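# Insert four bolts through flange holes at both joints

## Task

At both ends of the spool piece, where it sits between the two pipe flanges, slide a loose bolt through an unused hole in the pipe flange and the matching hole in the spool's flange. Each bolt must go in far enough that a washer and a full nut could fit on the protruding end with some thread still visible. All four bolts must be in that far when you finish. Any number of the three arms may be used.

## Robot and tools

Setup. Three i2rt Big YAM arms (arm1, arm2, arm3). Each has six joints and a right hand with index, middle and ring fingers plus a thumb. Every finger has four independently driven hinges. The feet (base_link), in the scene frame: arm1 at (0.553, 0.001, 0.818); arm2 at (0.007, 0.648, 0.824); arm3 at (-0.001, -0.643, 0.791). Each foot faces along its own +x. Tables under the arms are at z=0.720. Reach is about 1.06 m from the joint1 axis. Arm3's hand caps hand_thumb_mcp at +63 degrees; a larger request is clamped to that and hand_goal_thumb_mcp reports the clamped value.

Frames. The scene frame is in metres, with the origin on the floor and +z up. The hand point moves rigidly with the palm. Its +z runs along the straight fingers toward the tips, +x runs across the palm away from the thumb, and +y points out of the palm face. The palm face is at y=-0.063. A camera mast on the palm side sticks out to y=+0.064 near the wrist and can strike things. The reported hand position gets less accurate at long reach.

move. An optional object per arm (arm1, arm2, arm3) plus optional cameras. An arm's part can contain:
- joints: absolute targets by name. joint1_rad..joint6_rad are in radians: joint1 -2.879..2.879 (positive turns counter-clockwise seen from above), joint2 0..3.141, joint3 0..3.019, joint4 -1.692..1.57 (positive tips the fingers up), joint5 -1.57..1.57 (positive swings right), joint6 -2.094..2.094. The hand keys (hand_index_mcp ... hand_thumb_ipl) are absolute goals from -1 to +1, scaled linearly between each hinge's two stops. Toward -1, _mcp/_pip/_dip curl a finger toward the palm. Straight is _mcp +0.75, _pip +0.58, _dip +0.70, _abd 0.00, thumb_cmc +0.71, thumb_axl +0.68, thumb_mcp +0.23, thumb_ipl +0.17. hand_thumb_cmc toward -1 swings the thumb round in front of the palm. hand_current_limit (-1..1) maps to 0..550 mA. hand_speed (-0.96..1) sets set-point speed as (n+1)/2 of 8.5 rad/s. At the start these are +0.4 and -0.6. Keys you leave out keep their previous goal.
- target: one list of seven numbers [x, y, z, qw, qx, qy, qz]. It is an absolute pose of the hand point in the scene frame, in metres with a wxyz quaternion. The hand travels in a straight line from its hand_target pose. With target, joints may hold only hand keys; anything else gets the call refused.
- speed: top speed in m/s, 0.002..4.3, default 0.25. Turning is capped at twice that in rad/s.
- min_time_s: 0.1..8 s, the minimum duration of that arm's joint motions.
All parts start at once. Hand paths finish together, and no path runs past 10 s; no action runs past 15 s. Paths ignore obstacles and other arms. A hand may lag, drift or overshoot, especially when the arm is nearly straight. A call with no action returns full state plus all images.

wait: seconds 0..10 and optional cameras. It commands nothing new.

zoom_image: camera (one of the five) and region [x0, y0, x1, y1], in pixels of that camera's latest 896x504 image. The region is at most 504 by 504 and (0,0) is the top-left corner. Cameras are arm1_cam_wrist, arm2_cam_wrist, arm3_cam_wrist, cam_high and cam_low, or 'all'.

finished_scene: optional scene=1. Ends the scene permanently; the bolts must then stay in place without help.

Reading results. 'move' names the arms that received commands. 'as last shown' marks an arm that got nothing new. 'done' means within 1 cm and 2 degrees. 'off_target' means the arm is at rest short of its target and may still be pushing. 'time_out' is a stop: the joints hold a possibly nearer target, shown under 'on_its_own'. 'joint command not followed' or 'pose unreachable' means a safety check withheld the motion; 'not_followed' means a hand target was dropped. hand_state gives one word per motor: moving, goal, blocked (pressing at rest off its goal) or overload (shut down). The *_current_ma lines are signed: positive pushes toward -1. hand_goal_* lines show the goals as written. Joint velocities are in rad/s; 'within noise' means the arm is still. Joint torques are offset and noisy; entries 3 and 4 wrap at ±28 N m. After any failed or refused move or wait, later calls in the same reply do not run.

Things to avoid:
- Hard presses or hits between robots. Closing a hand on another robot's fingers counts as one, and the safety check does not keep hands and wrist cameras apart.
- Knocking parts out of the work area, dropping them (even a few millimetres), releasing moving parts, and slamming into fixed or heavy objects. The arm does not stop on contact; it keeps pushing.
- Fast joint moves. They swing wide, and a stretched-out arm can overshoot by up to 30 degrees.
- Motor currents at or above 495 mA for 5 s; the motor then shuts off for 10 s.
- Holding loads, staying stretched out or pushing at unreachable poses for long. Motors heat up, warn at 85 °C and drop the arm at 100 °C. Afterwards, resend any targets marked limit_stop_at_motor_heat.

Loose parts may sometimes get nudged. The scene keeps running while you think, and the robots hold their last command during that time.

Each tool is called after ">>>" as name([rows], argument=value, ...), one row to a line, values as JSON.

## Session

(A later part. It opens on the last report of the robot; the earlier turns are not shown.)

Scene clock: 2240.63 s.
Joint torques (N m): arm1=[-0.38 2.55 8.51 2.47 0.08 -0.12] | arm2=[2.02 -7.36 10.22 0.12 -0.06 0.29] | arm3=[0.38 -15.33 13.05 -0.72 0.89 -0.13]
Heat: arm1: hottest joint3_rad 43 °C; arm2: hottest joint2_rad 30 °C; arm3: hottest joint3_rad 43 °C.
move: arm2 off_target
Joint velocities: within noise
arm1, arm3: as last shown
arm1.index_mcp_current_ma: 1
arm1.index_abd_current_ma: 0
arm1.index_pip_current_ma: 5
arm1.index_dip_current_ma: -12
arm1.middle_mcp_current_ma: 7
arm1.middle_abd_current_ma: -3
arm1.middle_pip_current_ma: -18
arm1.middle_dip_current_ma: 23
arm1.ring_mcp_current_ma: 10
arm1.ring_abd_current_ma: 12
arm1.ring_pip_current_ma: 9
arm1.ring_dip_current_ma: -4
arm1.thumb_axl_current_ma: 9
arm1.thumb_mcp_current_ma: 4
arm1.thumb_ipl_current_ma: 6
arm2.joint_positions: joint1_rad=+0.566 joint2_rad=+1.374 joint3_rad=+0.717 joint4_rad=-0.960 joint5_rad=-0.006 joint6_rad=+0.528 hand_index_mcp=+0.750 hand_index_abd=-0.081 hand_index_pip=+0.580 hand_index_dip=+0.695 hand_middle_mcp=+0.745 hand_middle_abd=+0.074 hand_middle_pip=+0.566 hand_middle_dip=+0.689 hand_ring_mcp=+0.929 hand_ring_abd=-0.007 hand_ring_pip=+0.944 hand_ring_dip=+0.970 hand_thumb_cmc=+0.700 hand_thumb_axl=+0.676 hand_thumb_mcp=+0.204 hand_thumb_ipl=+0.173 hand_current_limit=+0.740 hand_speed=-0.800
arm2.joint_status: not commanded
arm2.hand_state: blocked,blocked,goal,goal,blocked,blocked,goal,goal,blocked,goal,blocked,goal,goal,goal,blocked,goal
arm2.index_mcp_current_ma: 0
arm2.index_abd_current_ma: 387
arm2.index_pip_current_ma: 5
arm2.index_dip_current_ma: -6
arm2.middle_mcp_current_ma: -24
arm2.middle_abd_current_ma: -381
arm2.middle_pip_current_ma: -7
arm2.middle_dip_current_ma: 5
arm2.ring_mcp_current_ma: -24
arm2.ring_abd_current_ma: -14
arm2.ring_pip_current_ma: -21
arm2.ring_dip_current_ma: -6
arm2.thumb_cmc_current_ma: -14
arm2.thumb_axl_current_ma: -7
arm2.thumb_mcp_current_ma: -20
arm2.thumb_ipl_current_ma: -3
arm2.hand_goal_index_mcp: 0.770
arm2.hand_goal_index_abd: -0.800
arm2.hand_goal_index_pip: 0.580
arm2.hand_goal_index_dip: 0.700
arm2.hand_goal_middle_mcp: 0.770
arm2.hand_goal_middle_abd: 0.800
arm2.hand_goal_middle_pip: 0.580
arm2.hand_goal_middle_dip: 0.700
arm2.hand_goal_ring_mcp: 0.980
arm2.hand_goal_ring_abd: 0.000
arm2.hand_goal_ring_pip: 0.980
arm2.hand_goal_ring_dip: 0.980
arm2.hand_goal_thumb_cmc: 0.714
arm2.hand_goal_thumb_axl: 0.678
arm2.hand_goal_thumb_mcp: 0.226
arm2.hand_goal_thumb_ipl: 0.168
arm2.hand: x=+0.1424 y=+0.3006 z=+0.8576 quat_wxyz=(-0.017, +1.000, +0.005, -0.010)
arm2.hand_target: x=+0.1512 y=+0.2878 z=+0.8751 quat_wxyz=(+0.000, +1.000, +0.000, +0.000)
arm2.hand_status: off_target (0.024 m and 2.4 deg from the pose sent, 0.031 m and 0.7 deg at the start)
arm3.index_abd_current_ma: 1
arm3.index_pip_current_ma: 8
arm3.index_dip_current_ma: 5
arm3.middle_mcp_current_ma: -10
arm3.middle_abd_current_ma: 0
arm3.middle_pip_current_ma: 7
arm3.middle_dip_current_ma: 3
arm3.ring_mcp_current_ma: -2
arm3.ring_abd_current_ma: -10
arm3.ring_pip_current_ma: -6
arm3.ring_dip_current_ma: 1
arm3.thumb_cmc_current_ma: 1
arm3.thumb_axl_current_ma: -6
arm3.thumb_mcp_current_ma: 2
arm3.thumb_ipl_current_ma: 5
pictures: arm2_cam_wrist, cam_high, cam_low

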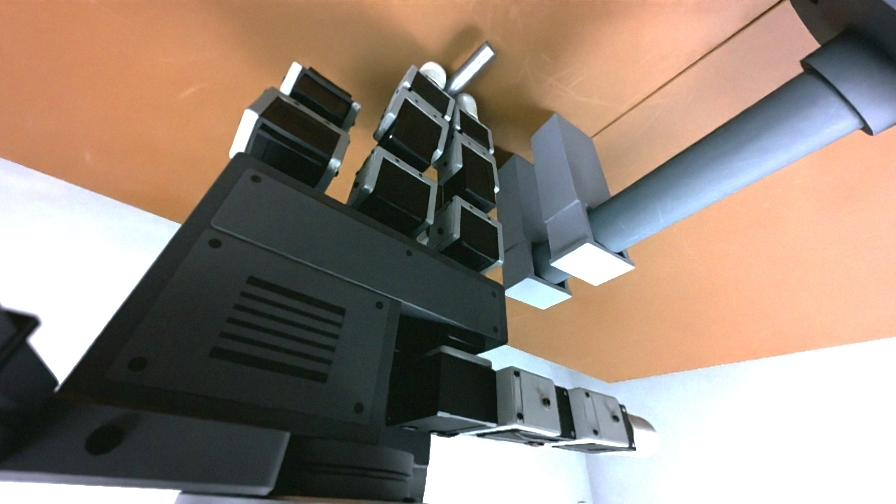

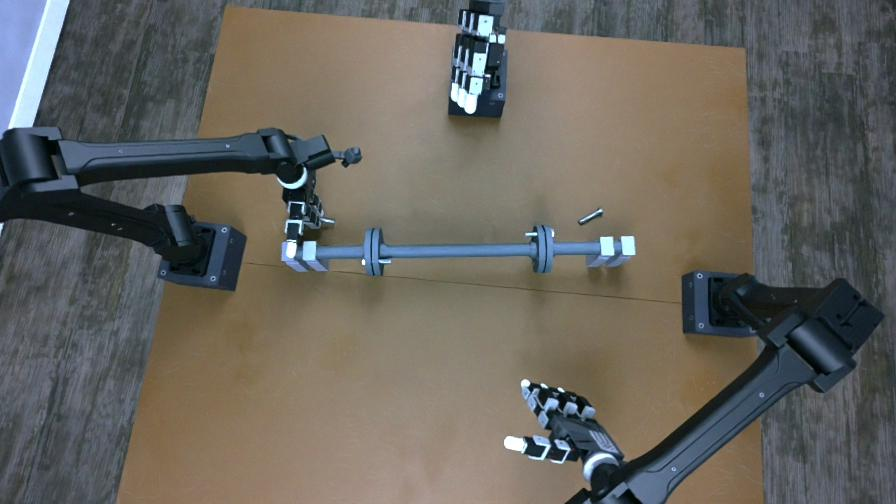

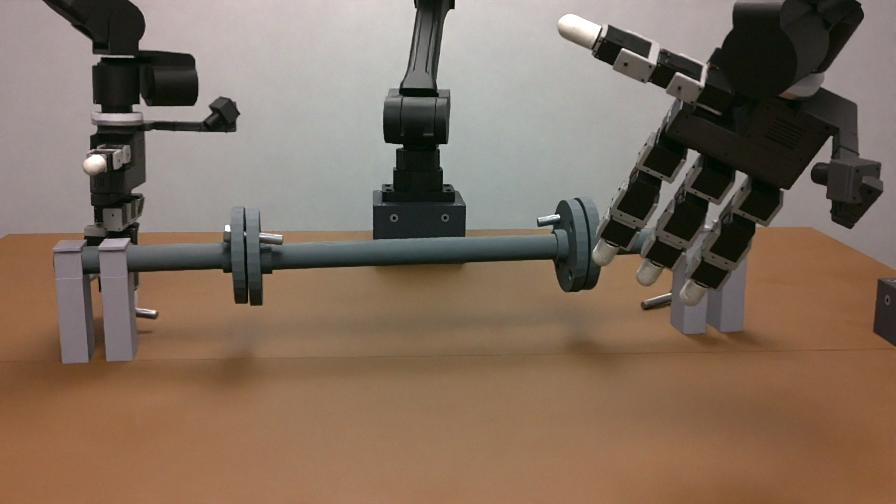

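>>> move(arm2={"target": [0.148, 0.31, 1.03, 0.0, 1.0, 0.0, 0.0], "speed": 0.08}, cameras=["arm2_cam_wrist", "cam_low"])

>>> zoom_image(camera="cam_low", region=[60, 130, 260, 330])

Scene clock: 2251.50 s.
Joint torques (N m): arm1=[-0.38 2.61 8.53 2.45 0.08 -0.11] | arm2=[2.32 -5.6 12.25 0.14 -0.08 0.31] | arm3=[0.38 -15.33 13.05 -0.69 0.89 -0.13]
Heat: arm1: hottest joint3_rad 43 °C; arm2: hottest joint3_rad 31 °C; arm3: hottest joint3_rad 43 °C.
move: arm2 off_target
Joint velocities: within noise
arm1, arm3: as last shown
arm1.index_mcp_current_ma: 8
arm1.index_abd_current_ma: 7
arm1.index_pip_current_ma: 8
arm1.index_dip_current_ma: -14
arm1.middle_mcp_current_ma: 4
arm1.middle_abd_current_ma: -16
arm1.middle_pip_current_ma: 6
arm1.middle_dip_current_ma: -17
arm1.ring_mcp_current_ma: 11
arm1.ring_abd_current_ma: -3
arm1.ring_pip_current_ma: 4
arm1.ring_dip_current_ma: 27
arm1.thumb_cmc_current_ma: 13
arm1.thumb_axl_current_ma: -9
arm1.thumb_mcp_current_ma: -3
arm1.thumb_ipl_current_ma: 8
arm2.joint_positions: joint1_rad=+0.588 joint2_rad=+1.146 joint3_rad=+0.963 joint4_rad=-1.434 joint5_rad=-0.006 joint6_rad=+0.549 hand_index_mcp=+0.750 hand_index_abd=-0.081 hand_index_pip=+0.580 hand_index_dip=+0.695 hand_middle_mcp=+0.745 hand_middle_abd=+0.074 hand_middle_pip=+0.566 hand_middle_dip=+0.689 hand_ring_mcp=+0.929 hand_ring_abd=-0.007 hand_ring_pip=+0.944 hand_ring_dip=+0.970 hand_thumb_cmc=+0.700 hand_thumb_axl=+0.676 hand_thumb_mcp=+0.204 hand_thumb_ipl=+0.173 hand_current_limit=+0.740 hand_speed=-0.800
arm2.joint_status: not commanded
arm2.hand_state: goal,blocked,goal,goal,blocked,blocked,goal,goal,blocked,goal,blocked,goal,goal,goal,blocked,goal
arm2.index_mcp_current_ma: -4
arm2.index_abd_current_ma: 385
arm2.index_pip_current_ma: 7
arm2.index_dip_current_ma: -10
arm2.middle_mcp_current_ma: -20
arm2.middle_abd_current_ma: -379
arm2.middle_pip_current_ma: -4
arm2.middle_dip_current_ma: 4
arm2.ring_mcp_current_ma: -22
arm2.ring_abd_current_ma: -3
arm2.ring_pip_current_ma: -24
arm2.ring_dip_current_ma: -2
arm2.thumb_cmc_current_ma: -12
arm2.thumb_axl_current_ma: -2
arm2.thumb_mcp_current_ma: -18
arm2.thumb_ipl_current_ma: -8
arm2.hand_goal_index_mcp: 0.770
arm2.hand_goal_index_abd: -0.800
arm2.hand_goal_index_pip: 0.580
arm2.hand_goal_index_dip: 0.700
arm2.hand_goal_middle_mcp: 0.770
arm2.hand_goal_middle_abd: 0.800
arm2.hand_goal_middle_pip: 0.580
arm2.hand_goal_middle_dip: 0.700
arm2.hand_goal_ring_mcp: 0.980
arm2.hand_goal_ring_abd: 0.000
arm2.hand_goal_ring_pip: 0.980
arm2.hand_goal_ring_dip: 0.980
arm2.hand_goal_thumb_cmc: 0.714
arm2.hand_goal_thumb_axl: 0.678
arm2.hand_goal_thumb_mcp: 0.226
arm2.hand_goal_thumb_ipl: 0.168
arm2.hand: x=+0.1412 y=+0.3170 z=+1.0096 quat_wxyz=(-0.017, +1.000, +0.005, -0.011)
arm2.hand_target: x=+0.1477 y=+0.3104 z=+1.0299 quat_wxyz=(+0.000, +1.000, +0.000, +0.000)
arm2.hand_status: off_target (0.023 m and 2.4 deg from the pose sent, 0.173 m and 2.4 deg at the start)
arm3.index_mcp_current_ma: -4
arm3.index_abd_current_ma: 4
arm3.index_pip_current_ma: 7
arm3.middle_mcp_current_ma: -11
arm3.middle_abd_current_ma: -1
arm3.ring_mcp_current_ma: 0
arm3.ring_abd_current_ma: -8
arm3.ring_pip_current_ma: -9
arm3.ring_dip_current_ma: 4
arm3.thumb_cmc_current_ma: 2
arm3.thumb_axl_current_ma: -1
arm3.thumb_mcp_current_ma: 1
arm3.thumb_ipl_current_ma: 11

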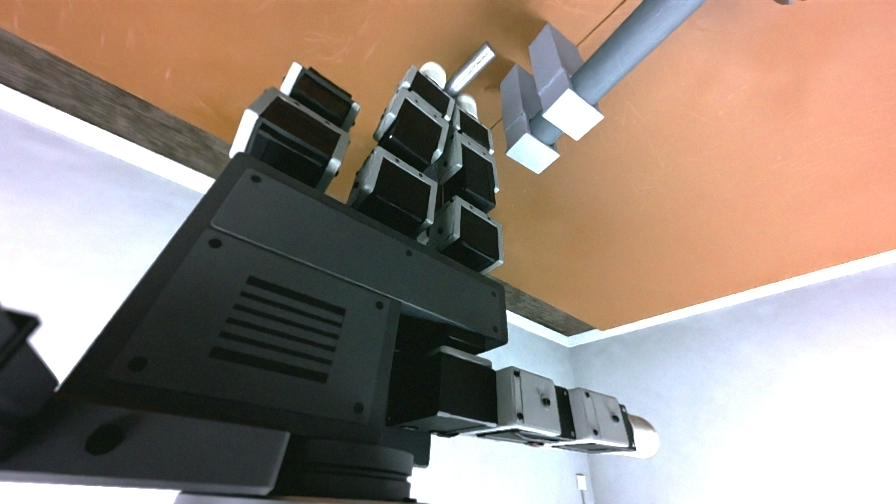

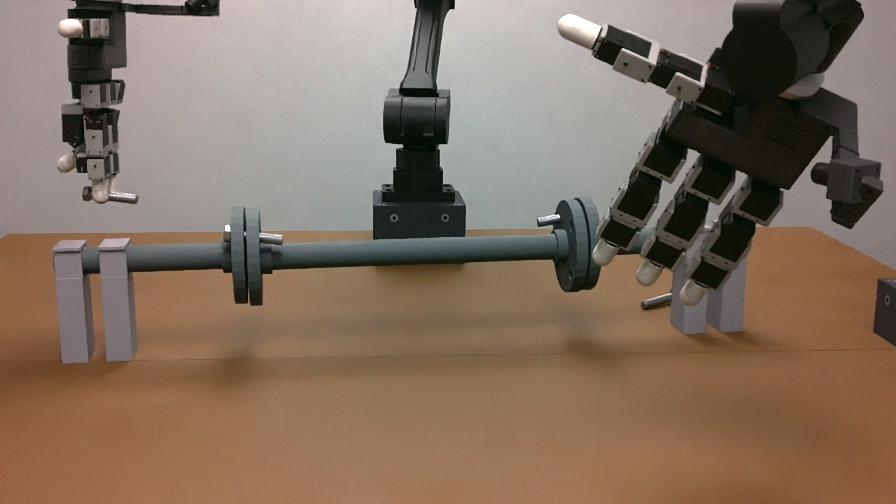

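Scaled by 2.520.

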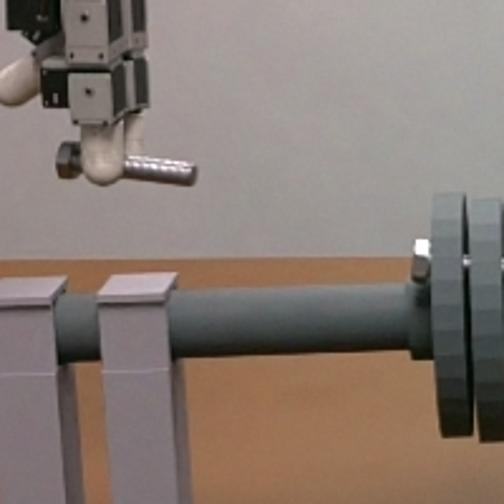

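>>> move(arm2={"target": [0.0702, 0.2433, 1.03, 0.0436, 0.9976, 0.0523, 0.0023], "speed": 0.12}, cameras=["arm2_cam_wrist", "cam_low", "cam_high", "arm1_cam_wrist"])

>>> zoom_image(camera="cam_low", region=[60, 130, 300, 330])

>>> zoom_image(camera="cam_high", region=[290, 180, 430, 290])

>>> zoom_image(camera="arm2_cam_wrist", region=[380, 0, 640, 200])

Scene clock: 2279.87 s.
Joint torques (N m): arm1=[-0.32 2.61 8.51 2.45 0.08 -0.12] | arm2=[1.61 -4.42 11.74 1.26 -0.09 -0.02] | arm3=[0.38 -15.33 13.05 -0.72 0.89 -0.13]
Heat: arm1: hottest joint3_rad 43 °C; arm2: hottest joint3_rad 33 °C; arm3: hottest joint3_rad 43 °C.
move: arm2 off_target
Joint velocities: within noise
arm1, arm3: as last shown
arm1.index_mcp_current_ma: 1
arm1.index_abd_current_ma: -3
arm1.index_dip_current_ma: 3
arm1.middle_mcp_current_ma: 15
arm1.middle_abd_current_ma: -19
arm1.middle_pip_current_ma: 5
arm1.middle_dip_current_ma: -3
arm1.ring_mcp_current_ma: 6
arm1.ring_abd_current_ma: 5
arm1.ring_pip_current_ma: -9
arm1.ring_dip_current_ma: -13
arm1.thumb_cmc_current_ma: -2
arm1.thumb_axl_current_ma: 0
arm1.thumb_mcp_current_ma: 2
arm1.thumb_ipl_current_ma: -3
arm2.joint_positions: joint1_rad=+0.269 joint2_rad=+1.144 joint3_rad=+0.963 joint4_rad=-1.342 joint5_rad=+0.009 joint6_rad=+0.153 hand_index_mcp=+0.756 hand_index_abd=-0.081 hand_index_pip=+0.580 hand_index_dip=+0.695 hand_middle_mcp=+0.750 hand_middle_abd=+0.074 hand_middle_pip=+0.566 hand_middle_dip=+0.689 hand_ring_mcp=+0.929 hand_ring_abd=-0.006 hand_ring_pip=+0.944 hand_ring_dip=+0.970 hand_thumb_cmc=+0.706 hand_thumb_axl=+0.676 hand_thumb_mcp=+0.204 hand_thumb_ipl=+0.173 hand_current_limit=+0.740 hand_speed=-0.800
arm2.joint_status: not commanded
arm2.hand_state: goal,blocked,goal,goal,goal,blocked,goal,goal,blocked,goal,blocked,goal,goal,goal,blocked,goal
arm2.index_mcp_current_ma: -5
arm2.index_abd_current_ma: 392
arm2.index_pip_current_ma: 4
arm2.index_dip_current_ma: -6
arm2.middle_mcp_current_ma: -17
arm2.middle_abd_current_ma: -381
arm2.middle_pip_current_ma: -2
arm2.middle_dip_current_ma: 9
arm2.ring_mcp_current_ma: -25
arm2.ring_abd_current_ma: -5
arm2.ring_pip_current_ma: -24
arm2.ring_dip_current_ma: -5
arm2.thumb_cmc_current_ma: -13
arm2.thumb_axl_current_ma: -9
arm2.thumb_mcp_current_ma: -20
arm2.thumb_ipl_current_ma: -11
arm2.hand_goal_index_mcp: 0.770
arm2.hand_goal_index_abd: -0.800
arm2.hand_goal_index_pip: 0.580
arm2.hand_goal_index_dip: 0.700
arm2.hand_goal_middle_mcp: 0.770
arm2.hand_goal_middle_abd: 0.800
arm2.hand_goal_middle_pip: 0.580
arm2.hand_goal_middle_dip: 0.700
arm2.hand_goal_ring_mcp: 0.980
arm2.hand_goal_ring_abd: 0.000
arm2.hand_goal_ring_pip: 0.980
arm2.hand_goal_ring_dip: 0.980
arm2.hand_goal_thumb_cmc: 0.714
arm2.hand_goal_thumb_axl: 0.678
arm2.hand_goal_thumb_mcp: 0.226
arm2.hand_goal_thumb_ipl: 0.168
arm2.hand: x=+0.0657 y=+0.2567 z=+1.0182 quat_wxyz=(+0.028, +0.999, +0.044, -0.001)
arm2.hand_target: x=+0.0701 y=+0.2438 z=+1.0302 quat_wxyz=(+0.044, +0.998, +0.052, +0.002)
arm2.hand_status: off_target (0.018 m and 2.0 deg from the pose sent, 0.104 m and 9.0 deg at the start)
arm3.index_mcp_current_ma: -1
arm3.index_abd_current_ma: 5
arm3.index_dip_current_ma: 7
arm3.middle_abd_current_ma: 4
arm3.middle_pip_current_ma: 5
arm3.ring_mcp_current_ma: -1
arm3.ring_abd_current_ma: -9
arm3.ring_pip_current_ma: -7
arm3.ring_dip_current_ma: 5
arm3.thumb_cmc_current_ma: 5
arm3.thumb_axl_current_ma: -11
arm3.thumb_mcp_current_ma: 7
arm3.thumb_ipl_current_ma: 7
pictures: arm1_cam_wrist, arm2_cam_wrist, cam_high, cam_low

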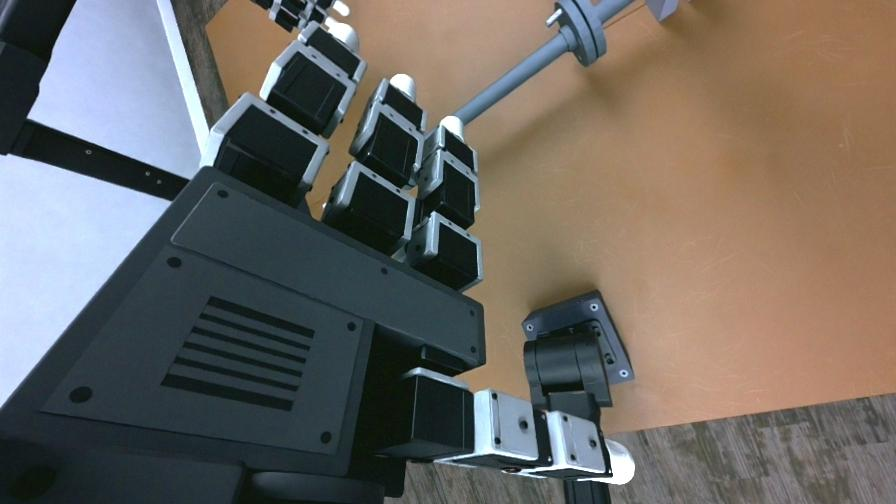

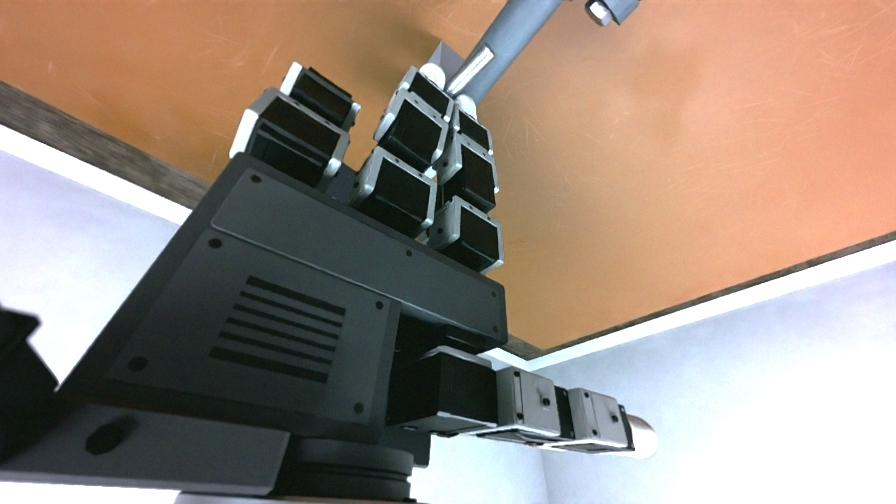

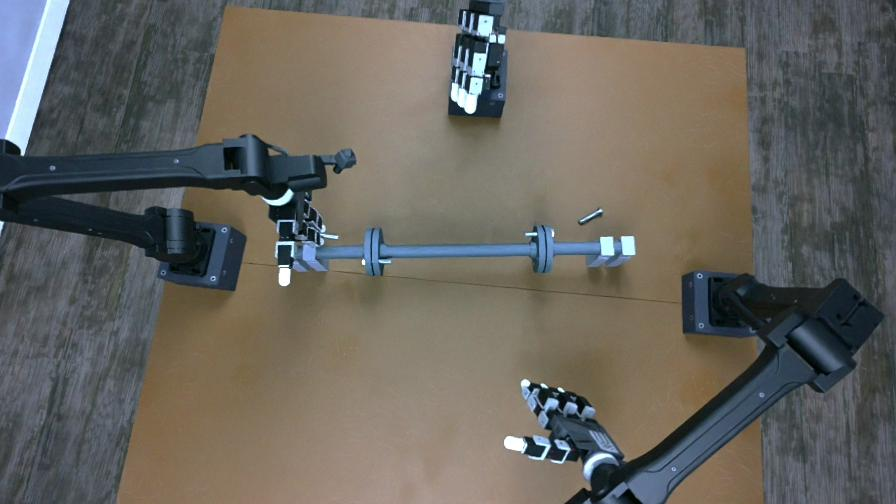

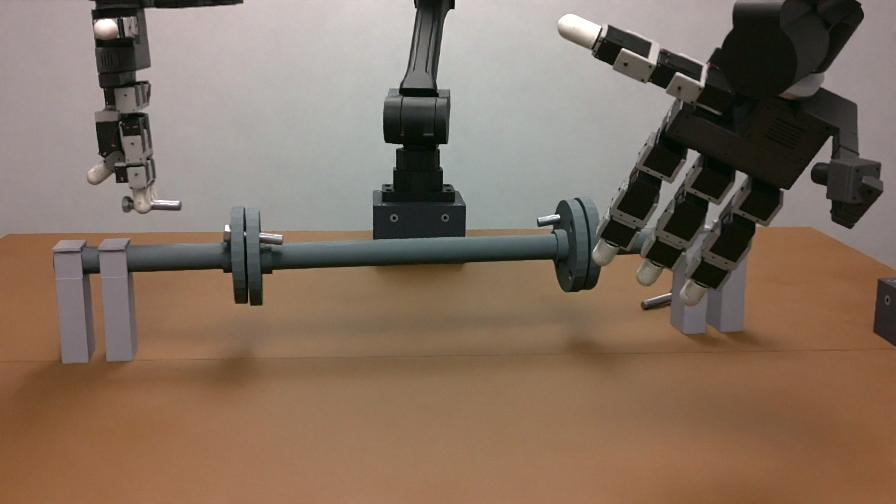

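Scaled by 2.100.

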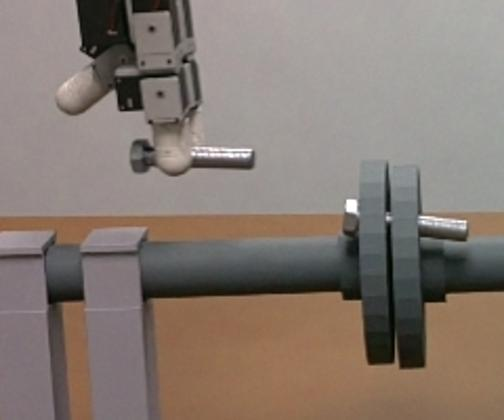

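Scaled by 3.600.

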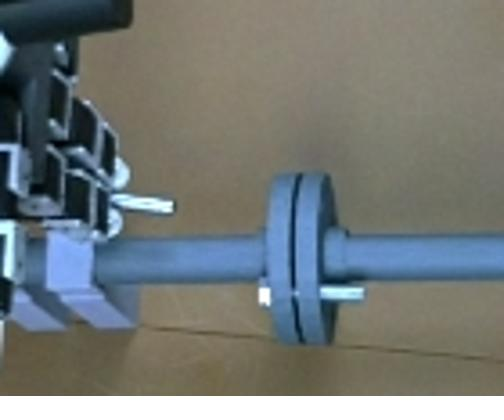

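Scaled by 1.938.

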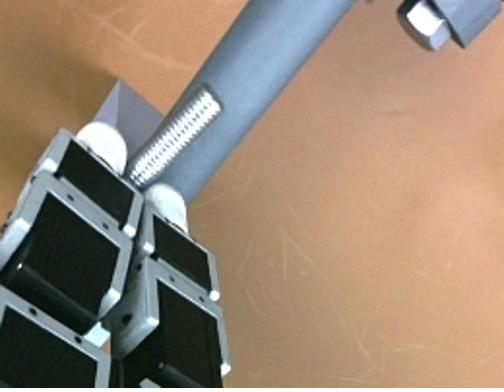

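>>> zoom_image(camera="cam_high", region=[310, 215, 350, 255])

>>> zoom_image(camera="cam_high", region=[340, 210, 410, 280])

Scaled by 12.600.

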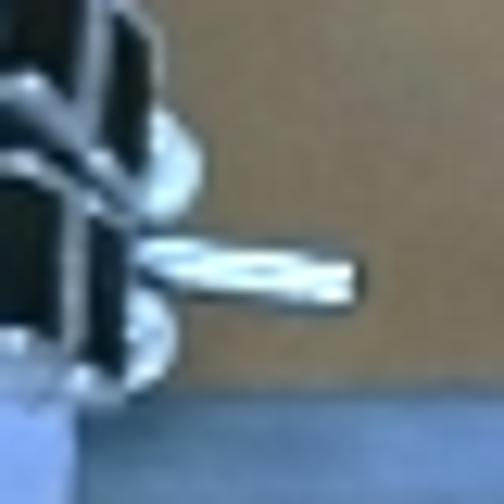

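Scaled by 7.200.

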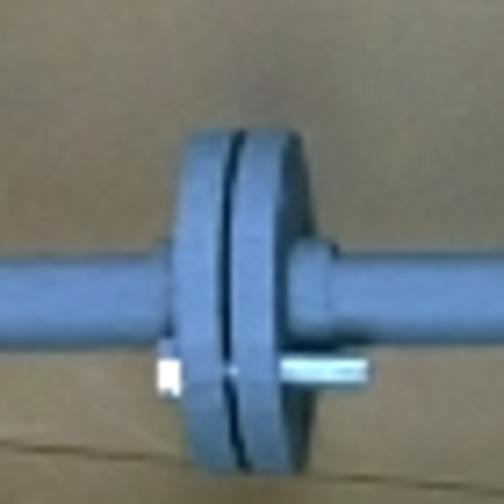

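>>> move(arm2={"target": [0.0806, 0.2138, 0.996, 0.0434, 0.9952, 0.0871, 0.0038], "speed": 0.08}, cameras=["arm2_cam_wrist", "cam_low", "cam_high"])

>>> zoom_image(camera="cam_low", region=[140, 150, 290, 300])

>>> zoom_image(camera="cam_high", region=[320, 210, 400, 280])

>>> zoom_image(camera="arm2_cam_wrist", region=[400, 0, 660, 200])

Scene clock: 2376.97 s.
Joint torques (N m): arm1=[-0.32 2.55 8.51 2.47 0.09 -0.12] | arm2=[1.14 -6.12 10.65 1.28 -0.13 -0.11] | arm3=[0.38 -15.33 13.05 -0.7 0.89 -0.13]
Heat: arm1: hottest joint3_rad 43 °C; arm2: hottest joint3_rad 35 °C; arm3: hottest joint3_rad 43 °C.
move: arm2 off_target
Joint velocities: within noise
arm1, arm3: as last shown
arm1.index_mcp_current_ma: 4
arm1.index_abd_current_ma: -20
arm1.index_pip_current_ma: 7
arm1.index_dip_current_ma: 16
arm1.middle_mcp_current_ma: 5
arm1.middle_abd_current_ma: 0
arm1.middle_pip_current_ma: -9
arm1.middle_dip_current_ma: -4
arm1.ring_mcp_current_ma: -3
arm1.ring_abd_current_ma: 21
arm1.ring_pip_current_ma: 6
arm1.ring_dip_current_ma: -4
arm1.thumb_cmc_current_ma: -1
arm1.thumb_axl_current_ma: 15
arm1.thumb_mcp_current_ma: 9
arm1.thumb_ipl_current_ma: -12
arm2.joint_positions: joint1_rad=+0.265 joint2_rad=+1.251 joint3_rad=+0.963 joint4_rad=-1.231 joint5_rad=+0.003 joint6_rad=+0.073 hand_index_mcp=+0.758 hand_index_abd=-0.081 hand_index_pip=+0.587 hand_index_dip=+0.695 hand_middle_mcp=+0.757 hand_middle_abd=+0.074 hand_middle_pip=+0.566 hand_middle_dip=+0.690 hand_ring_mcp=+0.931 hand_ring_abd=-0.006 hand_ring_pip=+0.944 hand_ring_dip=+0.970 hand_thumb_cmc=+0.706 hand_thumb_axl=+0.676 hand_thumb_mcp=+0.204 hand_thumb_ipl=+0.173 hand_current_limit=+0.740 hand_speed=-0.800
arm2.joint_status: not commanded
arm2.hand_state: goal,blocked,goal,goal,goal,blocked,goal,goal,blocked,goal,blocked,goal,goal,goal,blocked,goal
arm2.index_mcp_current_ma: 3
arm2.index_abd_current_ma: 388
arm2.index_pip_current_ma: 7
arm2.index_dip_current_ma: -5
arm2.middle_mcp_current_ma: -11
arm2.middle_abd_current_ma: -385
arm2.middle_pip_current_ma: -4
arm2.middle_dip_current_ma: 3
arm2.ring_mcp_current_ma: -19
arm2.ring_abd_current_ma: -11
arm2.ring_pip_current_ma: -19
arm2.ring_dip_current_ma: -7
arm2.thumb_cmc_current_ma: -12
arm2.thumb_axl_current_ma: -4
arm2.thumb_mcp_current_ma: -22
arm2.thumb_ipl_current_ma: -2
arm2.hand_goal_index_mcp: 0.770
arm2.hand_goal_index_abd: -0.800
arm2.hand_goal_index_pip: 0.580
arm2.hand_goal_index_dip: 0.700
arm2.hand_goal_middle_mcp: 0.770
arm2.hand_goal_middle_abd: 0.800
arm2.hand_goal_middle_pip: 0.580
arm2.hand_goal_middle_dip: 0.700
arm2.hand_goal_ring_mcp: 0.980
arm2.hand_goal_ring_abd: 0.000
arm2.hand_goal_ring_pip: 0.980
arm2.hand_goal_ring_dip: 0.980
arm2.hand_goal_thumb_cmc: 0.714
arm2.hand_goal_thumb_axl: 0.678
arm2.hand_goal_thumb_mcp: 0.226
arm2.hand_goal_thumb_ipl: 0.168
arm2.hand: x=+0.0797 y=+0.2245 z=+0.9872 quat_wxyz=(+0.030, +0.996, +0.082, +0.001)
arm2.hand_target: x=+0.0806 y=+0.2140 z=+0.9962 quat_wxyz=(+0.044, +0.995, +0.087, +0.004)
arm2.hand_status: off_target (0.014 m and 1.7 deg from the pose sent, 0.051 m and 5.3 deg at the start)
arm3.index_abd_current_ma: 4
arm3.index_dip_current_ma: 5
arm3.middle_mcp_current_ma: -12
arm3.middle_abd_current_ma: 7
arm3.middle_pip_current_ma: 4
arm3.middle_dip_current_ma: 7
arm3.ring_mcp_current_ma: -4
arm3.ring_abd_current_ma: -1
arm3.ring_pip_current_ma: -10
arm3.ring_dip_current_ma: 6
arm3.thumb_cmc_current_ma: -1
arm3.thumb_axl_current_ma: -6
arm3.thumb_mcp_current_ma: 3
arm3.thumb_ipl_current_ma: 4
pictures: arm2_cam_wrist, cam_high, cam_low

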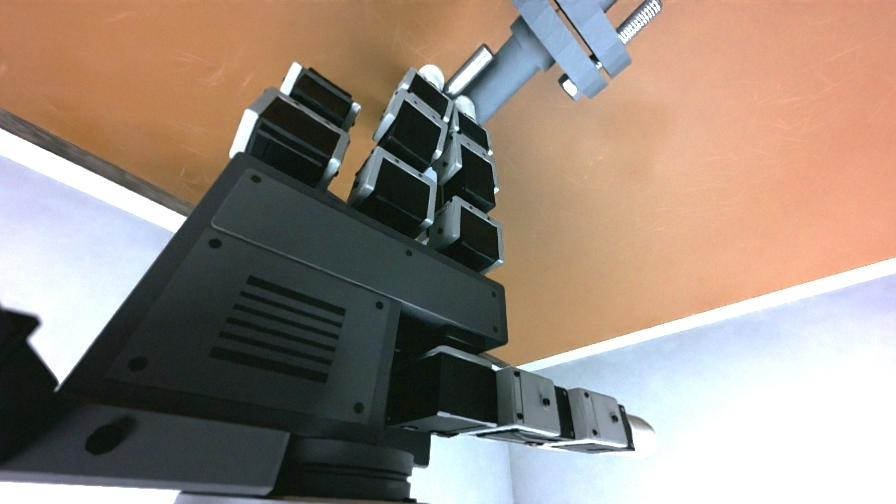

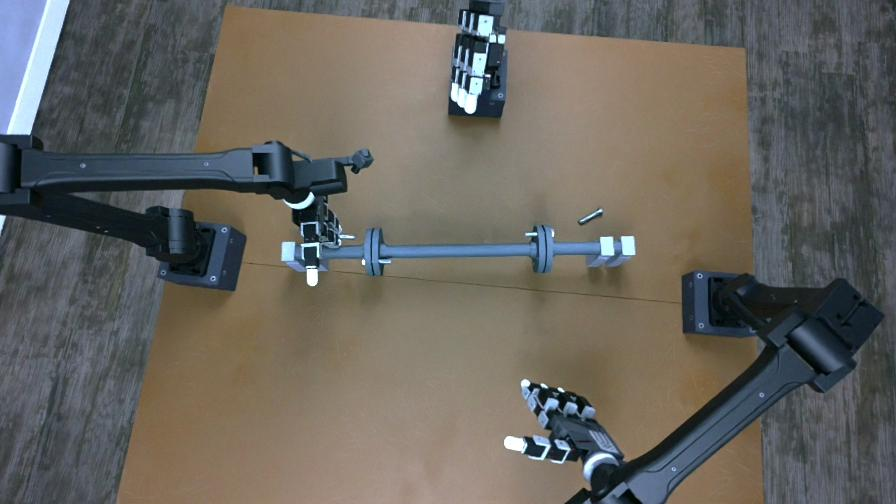

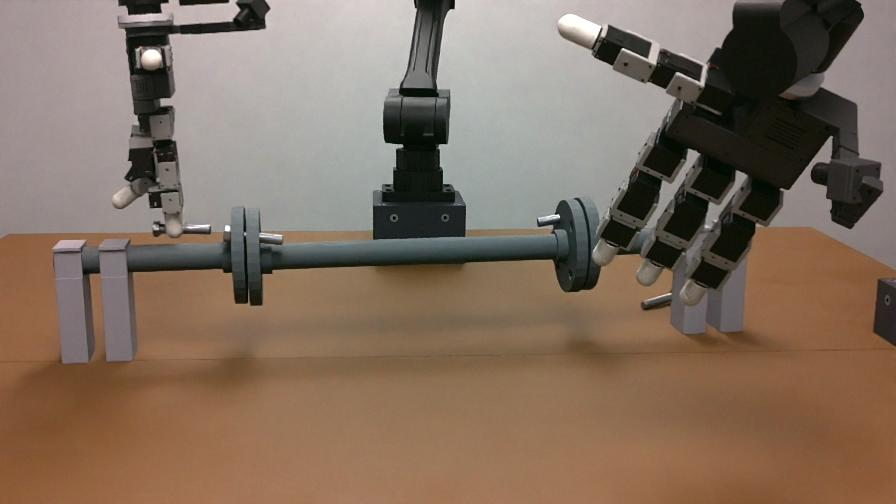

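Scaled by 3.360.

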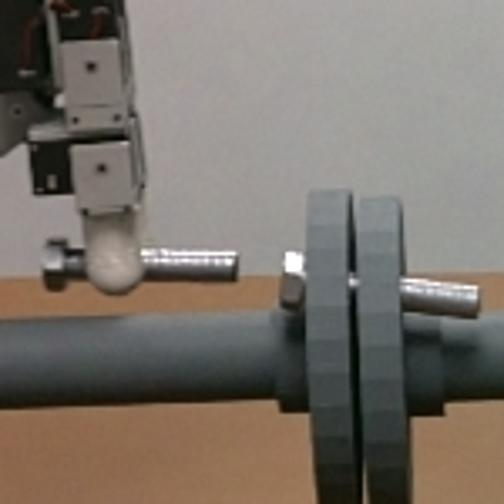

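Scaled by 6.300.

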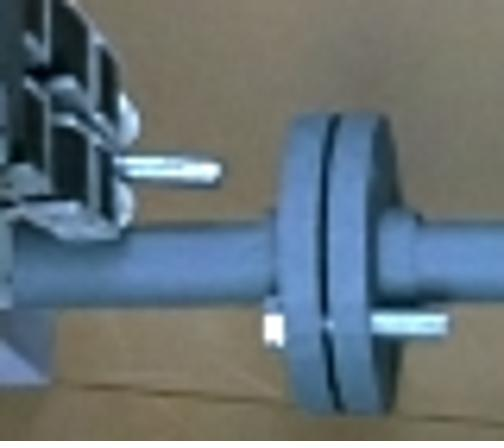

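Scaled by 1.938.

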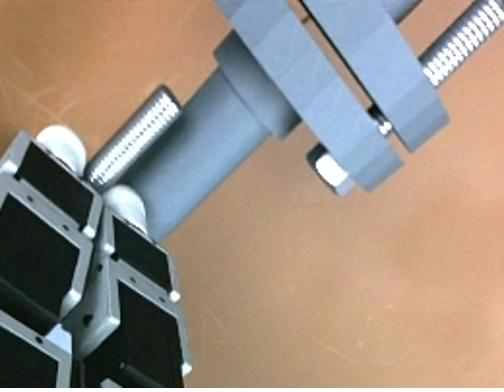

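>>> zoom_image(camera="cam_high", region=[334, 224, 374, 256])

>>> zoom_image(camera="arm2_cam_wrist", region=[420, 20, 600, 140])

Scaled by 12.600.

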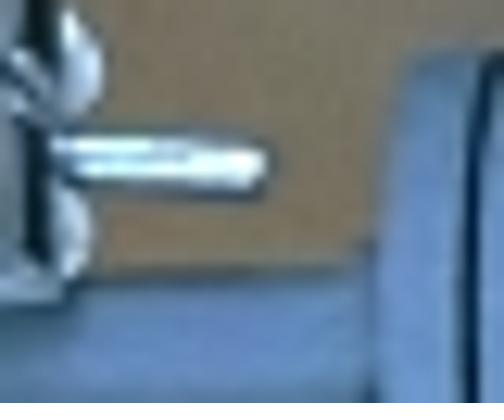

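Scaled by 2.800.

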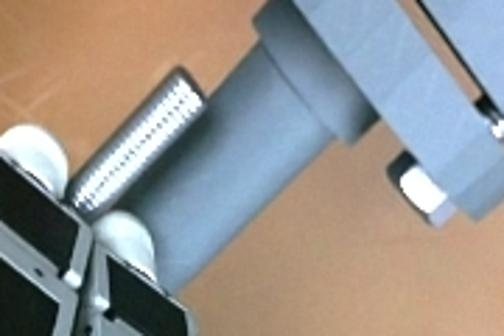

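>>> move(arm2={"target": [0.0787, 0.202, 1.006, 0.0433, 0.9926, 0.1131, 0.0049], "speed": 0.08}, cameras=["arm2_cam_wrist", "cam_low", "cam_high"])

>>> zoom_image(camera="cam_low", region=[140, 150, 290, 300])

>>> zoom_image(camera="cam_high", region=[334, 224, 374, 256])

>>> zoom_image(camera="arm2_cam_wrist", region=[420, 20, 600, 140])

Scene clock: 2456.50 s.
Joint torques (N m): arm1=[-0.38 2.55 8.53 2.44 0.08 -0.12] | arm2=[1.14 -5.89 12.56 0.39 -0.14 -0.1] | arm3=[0.44 -15.33 13.05 -0.7 0.9 -0.13]
Heat: arm1: hottest joint3_rad 43 °C; arm2: hottest joint3_rad 35 °C; arm3: hottest joint3_rad 43 °C.
move: arm2 off_target
Joint velocities: within noise
arm1.joint_positions: joint1_rad=-0.143 joint2_rad=+0.611 joint3_rad=+1.333 joint4_rad=-1.370 joint5_rad=-0.068 joint6_rad=+1.161 hand_index_mcp=+0.753 hand_index_abd=+0.000 hand_index_pip=+0.577 hand_index_dip=+0.696 hand_middle_mcp=+0.753 hand_middle_abd=+0.000 hand_middle_pip=+0.577 hand_middle_dip=+0.696 hand_ring_mcp=+0.754 hand_ring_abd=+0.000 hand_ring_pip=+0.577 hand_ring_dip=+0.696 hand_thumb_cmc=+0.714 hand_thumb_axl=+0.677 hand_thumb_mcp=+0.225 hand_thumb_ipl=+0.168 hand_current_limit=+0.400 hand_speed=-0.600
arm1.joint_status: not commanded
arm1.hand_state: goal,goal,goal,goal,goal,goal,goal,goal,goal,goal,goal,goal,goal,goal,goal,goal
arm1.index_mcp_current_ma: -10
arm1.index_abd_current_ma: 19
arm1.index_pip_current_ma: -17
arm1.index_dip_current_ma: -8
arm1.middle_mcp_current_ma: -7
arm1.middle_abd_current_ma: 0
arm1.middle_pip_current_ma: -10
arm1.middle_dip_current_ma: -2
arm1.ring_mcp_current_ma: -6
arm1.ring_abd_current_ma: 4
arm1.ring_pip_current_ma: -2
arm1.ring_dip_current_ma: -12
arm1.thumb_cmc_current_ma: 0
arm1.thumb_axl_current_ma: 13
arm1.thumb_mcp_current_ma: 8
arm1.thumb_ipl_current_ma: -4
arm1.hand_goal_index_mcp: 0.754
arm1.hand_goal_index_abd: 0.000
arm1.hand_goal_index_pip: 0.576
arm1.hand_goal_index_dip: 0.696
arm1.hand_goal_middle_mcp: 0.754
arm1.hand_goal_middle_abd: 0.000
arm1.hand_goal_middle_pip: 0.576
arm1.hand_goal_middle_dip: 0.696
arm1.hand_goal_ring_mcp: 0.754
arm1.hand_goal_ring_abd: 0.000
arm1.hand_goal_ring_pip: 0.576
arm1.hand_goal_ring_dip: 0.696
arm1.hand_goal_thumb_cmc: 0.714
arm1.hand_goal_thumb_axl: 0.678
arm1.hand_goal_thumb_mcp: 0.226
arm1.hand_goal_thumb_ipl: 0.168
arm1.hand: x=+0.3141 y=+0.0975 z=+1.3322 quat_wxyz=(+0.435, +0.150, -0.883, -0.092)
arm1.hand_target: x=+0.3163 y=+0.0987 z=+1.3429 quat_wxyz=(+0.445, +0.147, -0.878, -0.096)
arm1.hand_status: not commanded
arm2.joint_positions: joint1_rad=+0.237 joint2_rad=+1.263 joint3_rad=+0.984 joint4_rad=-1.234 joint5_rad=-0.004 joint6_rad=-0.007 hand_index_mcp=+0.758 hand_index_abd=-0.081 hand_index_pip=+0.587 hand_index_dip=+0.695 hand_middle_mcp=+0.757 hand_middle_abd=+0.074 hand_middle_pip=+0.566 hand_middle_dip=+0.690 hand_ring_mcp=+0.931 hand_ring_abd=-0.006 hand_ring_pip=+0.944 hand_ring_dip=+0.970 hand_thumb_cmc=+0.706 hand_thumb_axl=+0.676 hand_thumb_mcp=+0.204 hand_thumb_ipl=+0.173 hand_current_limit=+0.740 hand_speed=-0.800
arm2.joint_status: not commanded
arm2.hand_state: goal,blocked,goal,goal,goal,blocked,goal,goal,blocked,goal,blocked,goal,goal,goal,blocked,goal
arm2.index_mcp_current_ma: 1
arm2.index_abd_current_ma: 385
arm2.index_pip_current_ma: 7
arm2.index_dip_current_ma: -9
arm2.middle_mcp_current_ma: -13
arm2.middle_abd_current_ma: -383
arm2.middle_pip_current_ma: -4
arm2.middle_dip_current_ma: 7
arm2.ring_mcp_current_ma: -22
arm2.ring_abd_current_ma: -3
arm2.ring_pip_current_ma: -20
arm2.ring_dip_current_ma: -6
arm2.thumb_cmc_current_ma: -9
arm2.thumb_axl_current_ma: -4
arm2.thumb_mcp_current_ma: -17
arm2.thumb_ipl_current_ma: -3
arm2.hand_goal_index_mcp: 0.770
arm2.hand_goal_index_abd: -0.800
arm2.hand_goal_index_pip: 0.580
arm2.hand_goal_index_dip: 0.700
arm2.hand_goal_middle_mcp: 0.770
arm2.hand_goal_middle_abd: 0.800
arm2.hand_goal_middle_pip: 0.580
arm2.hand_goal_middle_dip: 0.700
arm2.hand_goal_ring_mcp: 0.980
arm2.hand_goal_ring_abd: 0.000
arm2.hand_goal_ring_pip: 0.980
arm2.hand_goal_ring_dip: 0.980
arm2.hand_goal_thumb_cmc: 0.714
arm2.hand_goal_thumb_axl: 0.678
arm2.hand_goal_thumb_mcp: 0.226
arm2.hand_goal_thumb_ipl: 0.168
arm2.hand: x=+0.0771 y=+0.2157 z=+0.9911 quat_wxyz=(+0.032, +0.994, +0.108, +0.003)
arm2.hand_target: x=+0.0785 y=+0.2026 z=+1.0061 quat_wxyz=(+0.044, +0.993, +0.113, +0.005)
arm2.hand_status: off_target (0.020 m and 1.4 deg from the pose sent, 0.029 m and 3.9 deg at the start)
arm3.joint_positions: joint1_rad=+0.795 joint2_rad=+1.802 joint3_rad=+1.581 joint4_rad=-1.588 joint5_rad=+0.637 joint6_rad=-0.438 hand_index_mcp=+0.740 hand_index_abd=-0.009 hand_index_pip=+0.571 hand_index_dip=+0.696 hand_middle_mcp=+0.741 hand_middle_abd=-0.008 hand_middle_pip=+0.568 hand_middle_dip=+0.696 hand_ring_mcp=+0.742 hand_ring_abd=-0.007 hand_ring_pip=+0.565 hand_ring_dip=+0.693 hand_thumb_cmc=+0.707 hand_thumb_axl=+0.677 hand_thumb_mcp=+0.220 hand_thumb_ipl=+0.168 hand_current_limit=+0.400 hand_speed=-0.600
arm3.joint_status: not commanded
arm3.hand_state: goal,goal,goal,goal,goal,goal,goal,goal,goal,goal,goal,goal,goal,goal,goal,goal
arm3.index_mcp_current_ma: 2
arm3.index_abd_current_ma: 4
arm3.index_pip_current_ma: 11
arm3.index_dip_current_ma: 4
arm3.middle_mcp_current_ma: -10
arm3.middle_abd_current_ma: 4
arm3.middle_pip_current_ma: 1
arm3.middle_dip_current_ma: 3
arm3.ring_mcp_current_ma: -3
arm3.ring_abd_current_ma: -12
arm3.ring_pip_current_ma: -5
arm3.ring_dip_current_ma: 0
arm3.thumb_cmc_current_ma: 0
arm3.thumb_axl_current_ma: 0
arm3.thumb_mcp_current_ma: 2
arm3.thumb_ipl_current_ma: 5
arm3.hand_goal_index_mcp: 0.754
arm3.hand_goal_index_abd: 0.000
arm3.hand_goal_index_pip: 0.576
arm3.hand_goal_index_dip: 0.696
arm3.hand_goal_middle_mcp: 0.754
arm3.hand_goal_middle_abd: 0.000
arm3.hand_goal_middle_pip: 0.576
arm3.hand_goal_middle_dip: 0.696
arm3.hand_goal_ring_mcp: 0.754
arm3.hand_goal_ring_abd: 0.000
arm3.hand_goal_ring_pip: 0.576
arm3.hand_goal_ring_dip: 0.696
arm3.hand_goal_thumb_cmc: 0.714
arm3.hand_goal_thumb_axl: 0.678
arm3.hand_goal_thumb_mcp: 0.226
arm3.hand_goal_thumb_ipl: 0.168
arm3.hand: x=-0.3545 y=-0.1756 z=+0.9563 quat_wxyz=(+0.326, -0.579, +0.746, -0.053)
arm3.hand_target: x=-0.3657 y=-0.1697 z=+0.9769 quat_wxyz=(+0.325, -0.581, +0.745, -0.035)
arm3.hand_status: not commanded
pictures: arm2_cam_wrist, cam_high, cam_low

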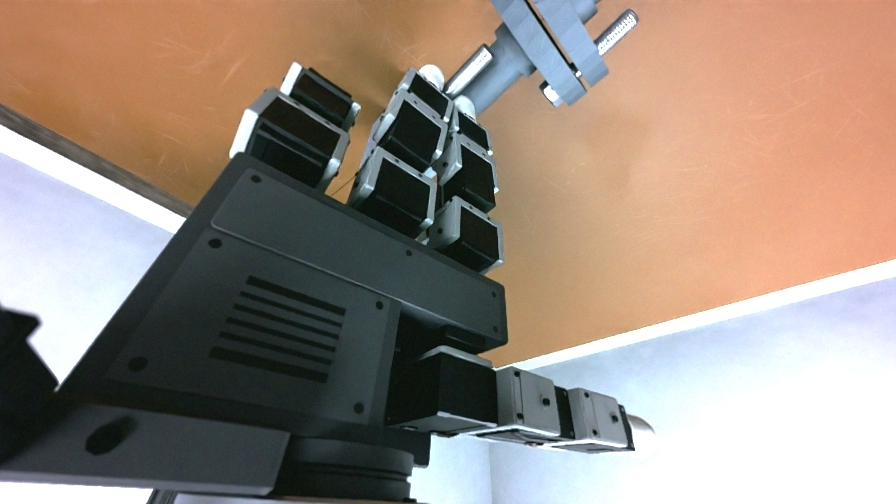

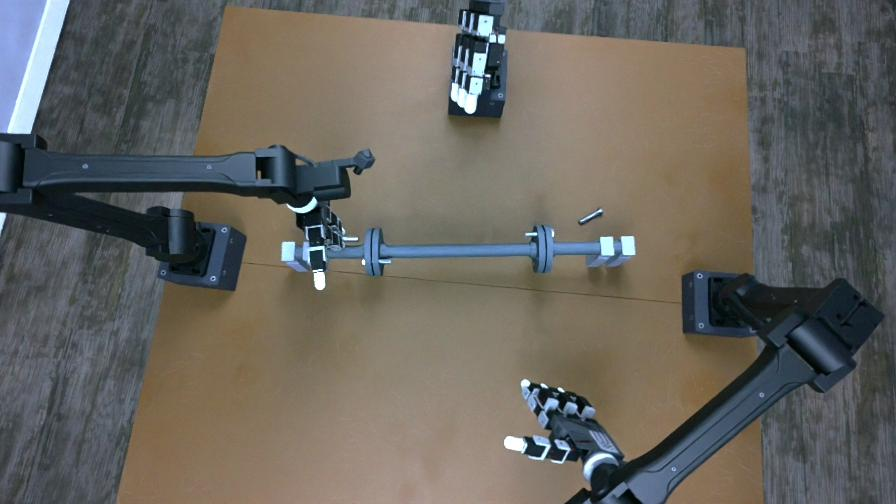

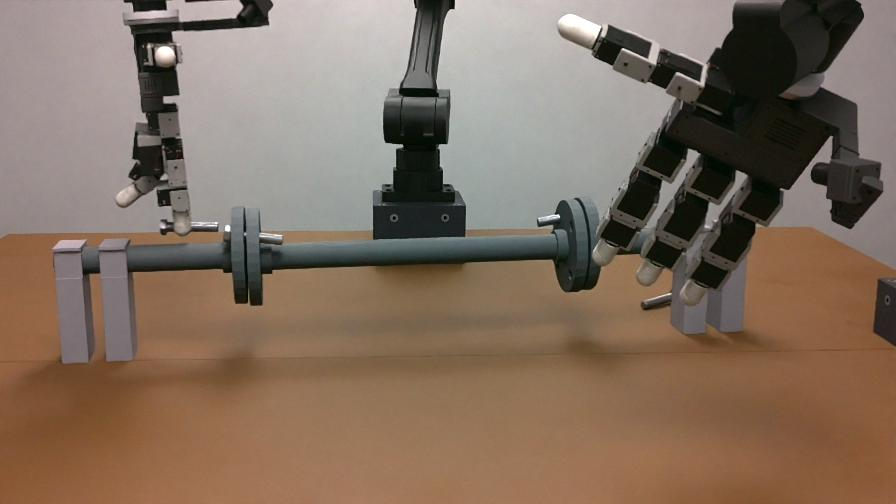

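Scaled by 3.360.

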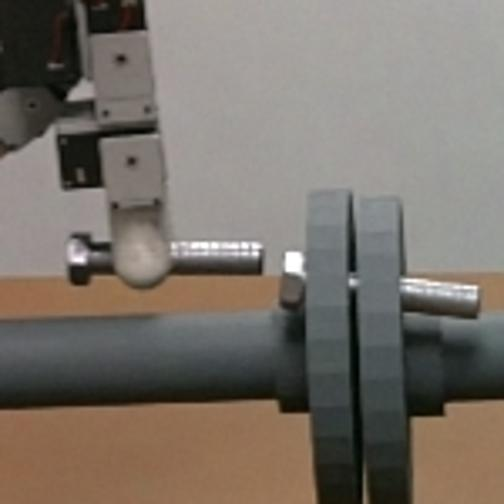

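Scaled by 12.600.

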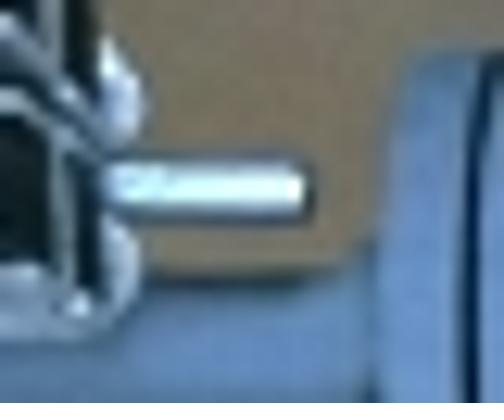

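Scaled by 2.800.

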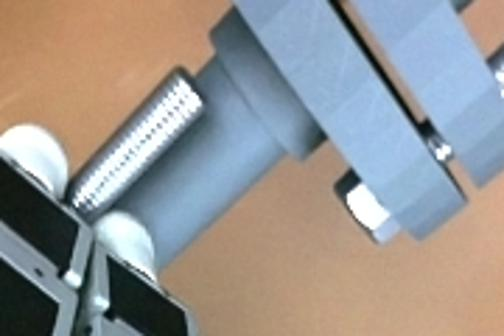

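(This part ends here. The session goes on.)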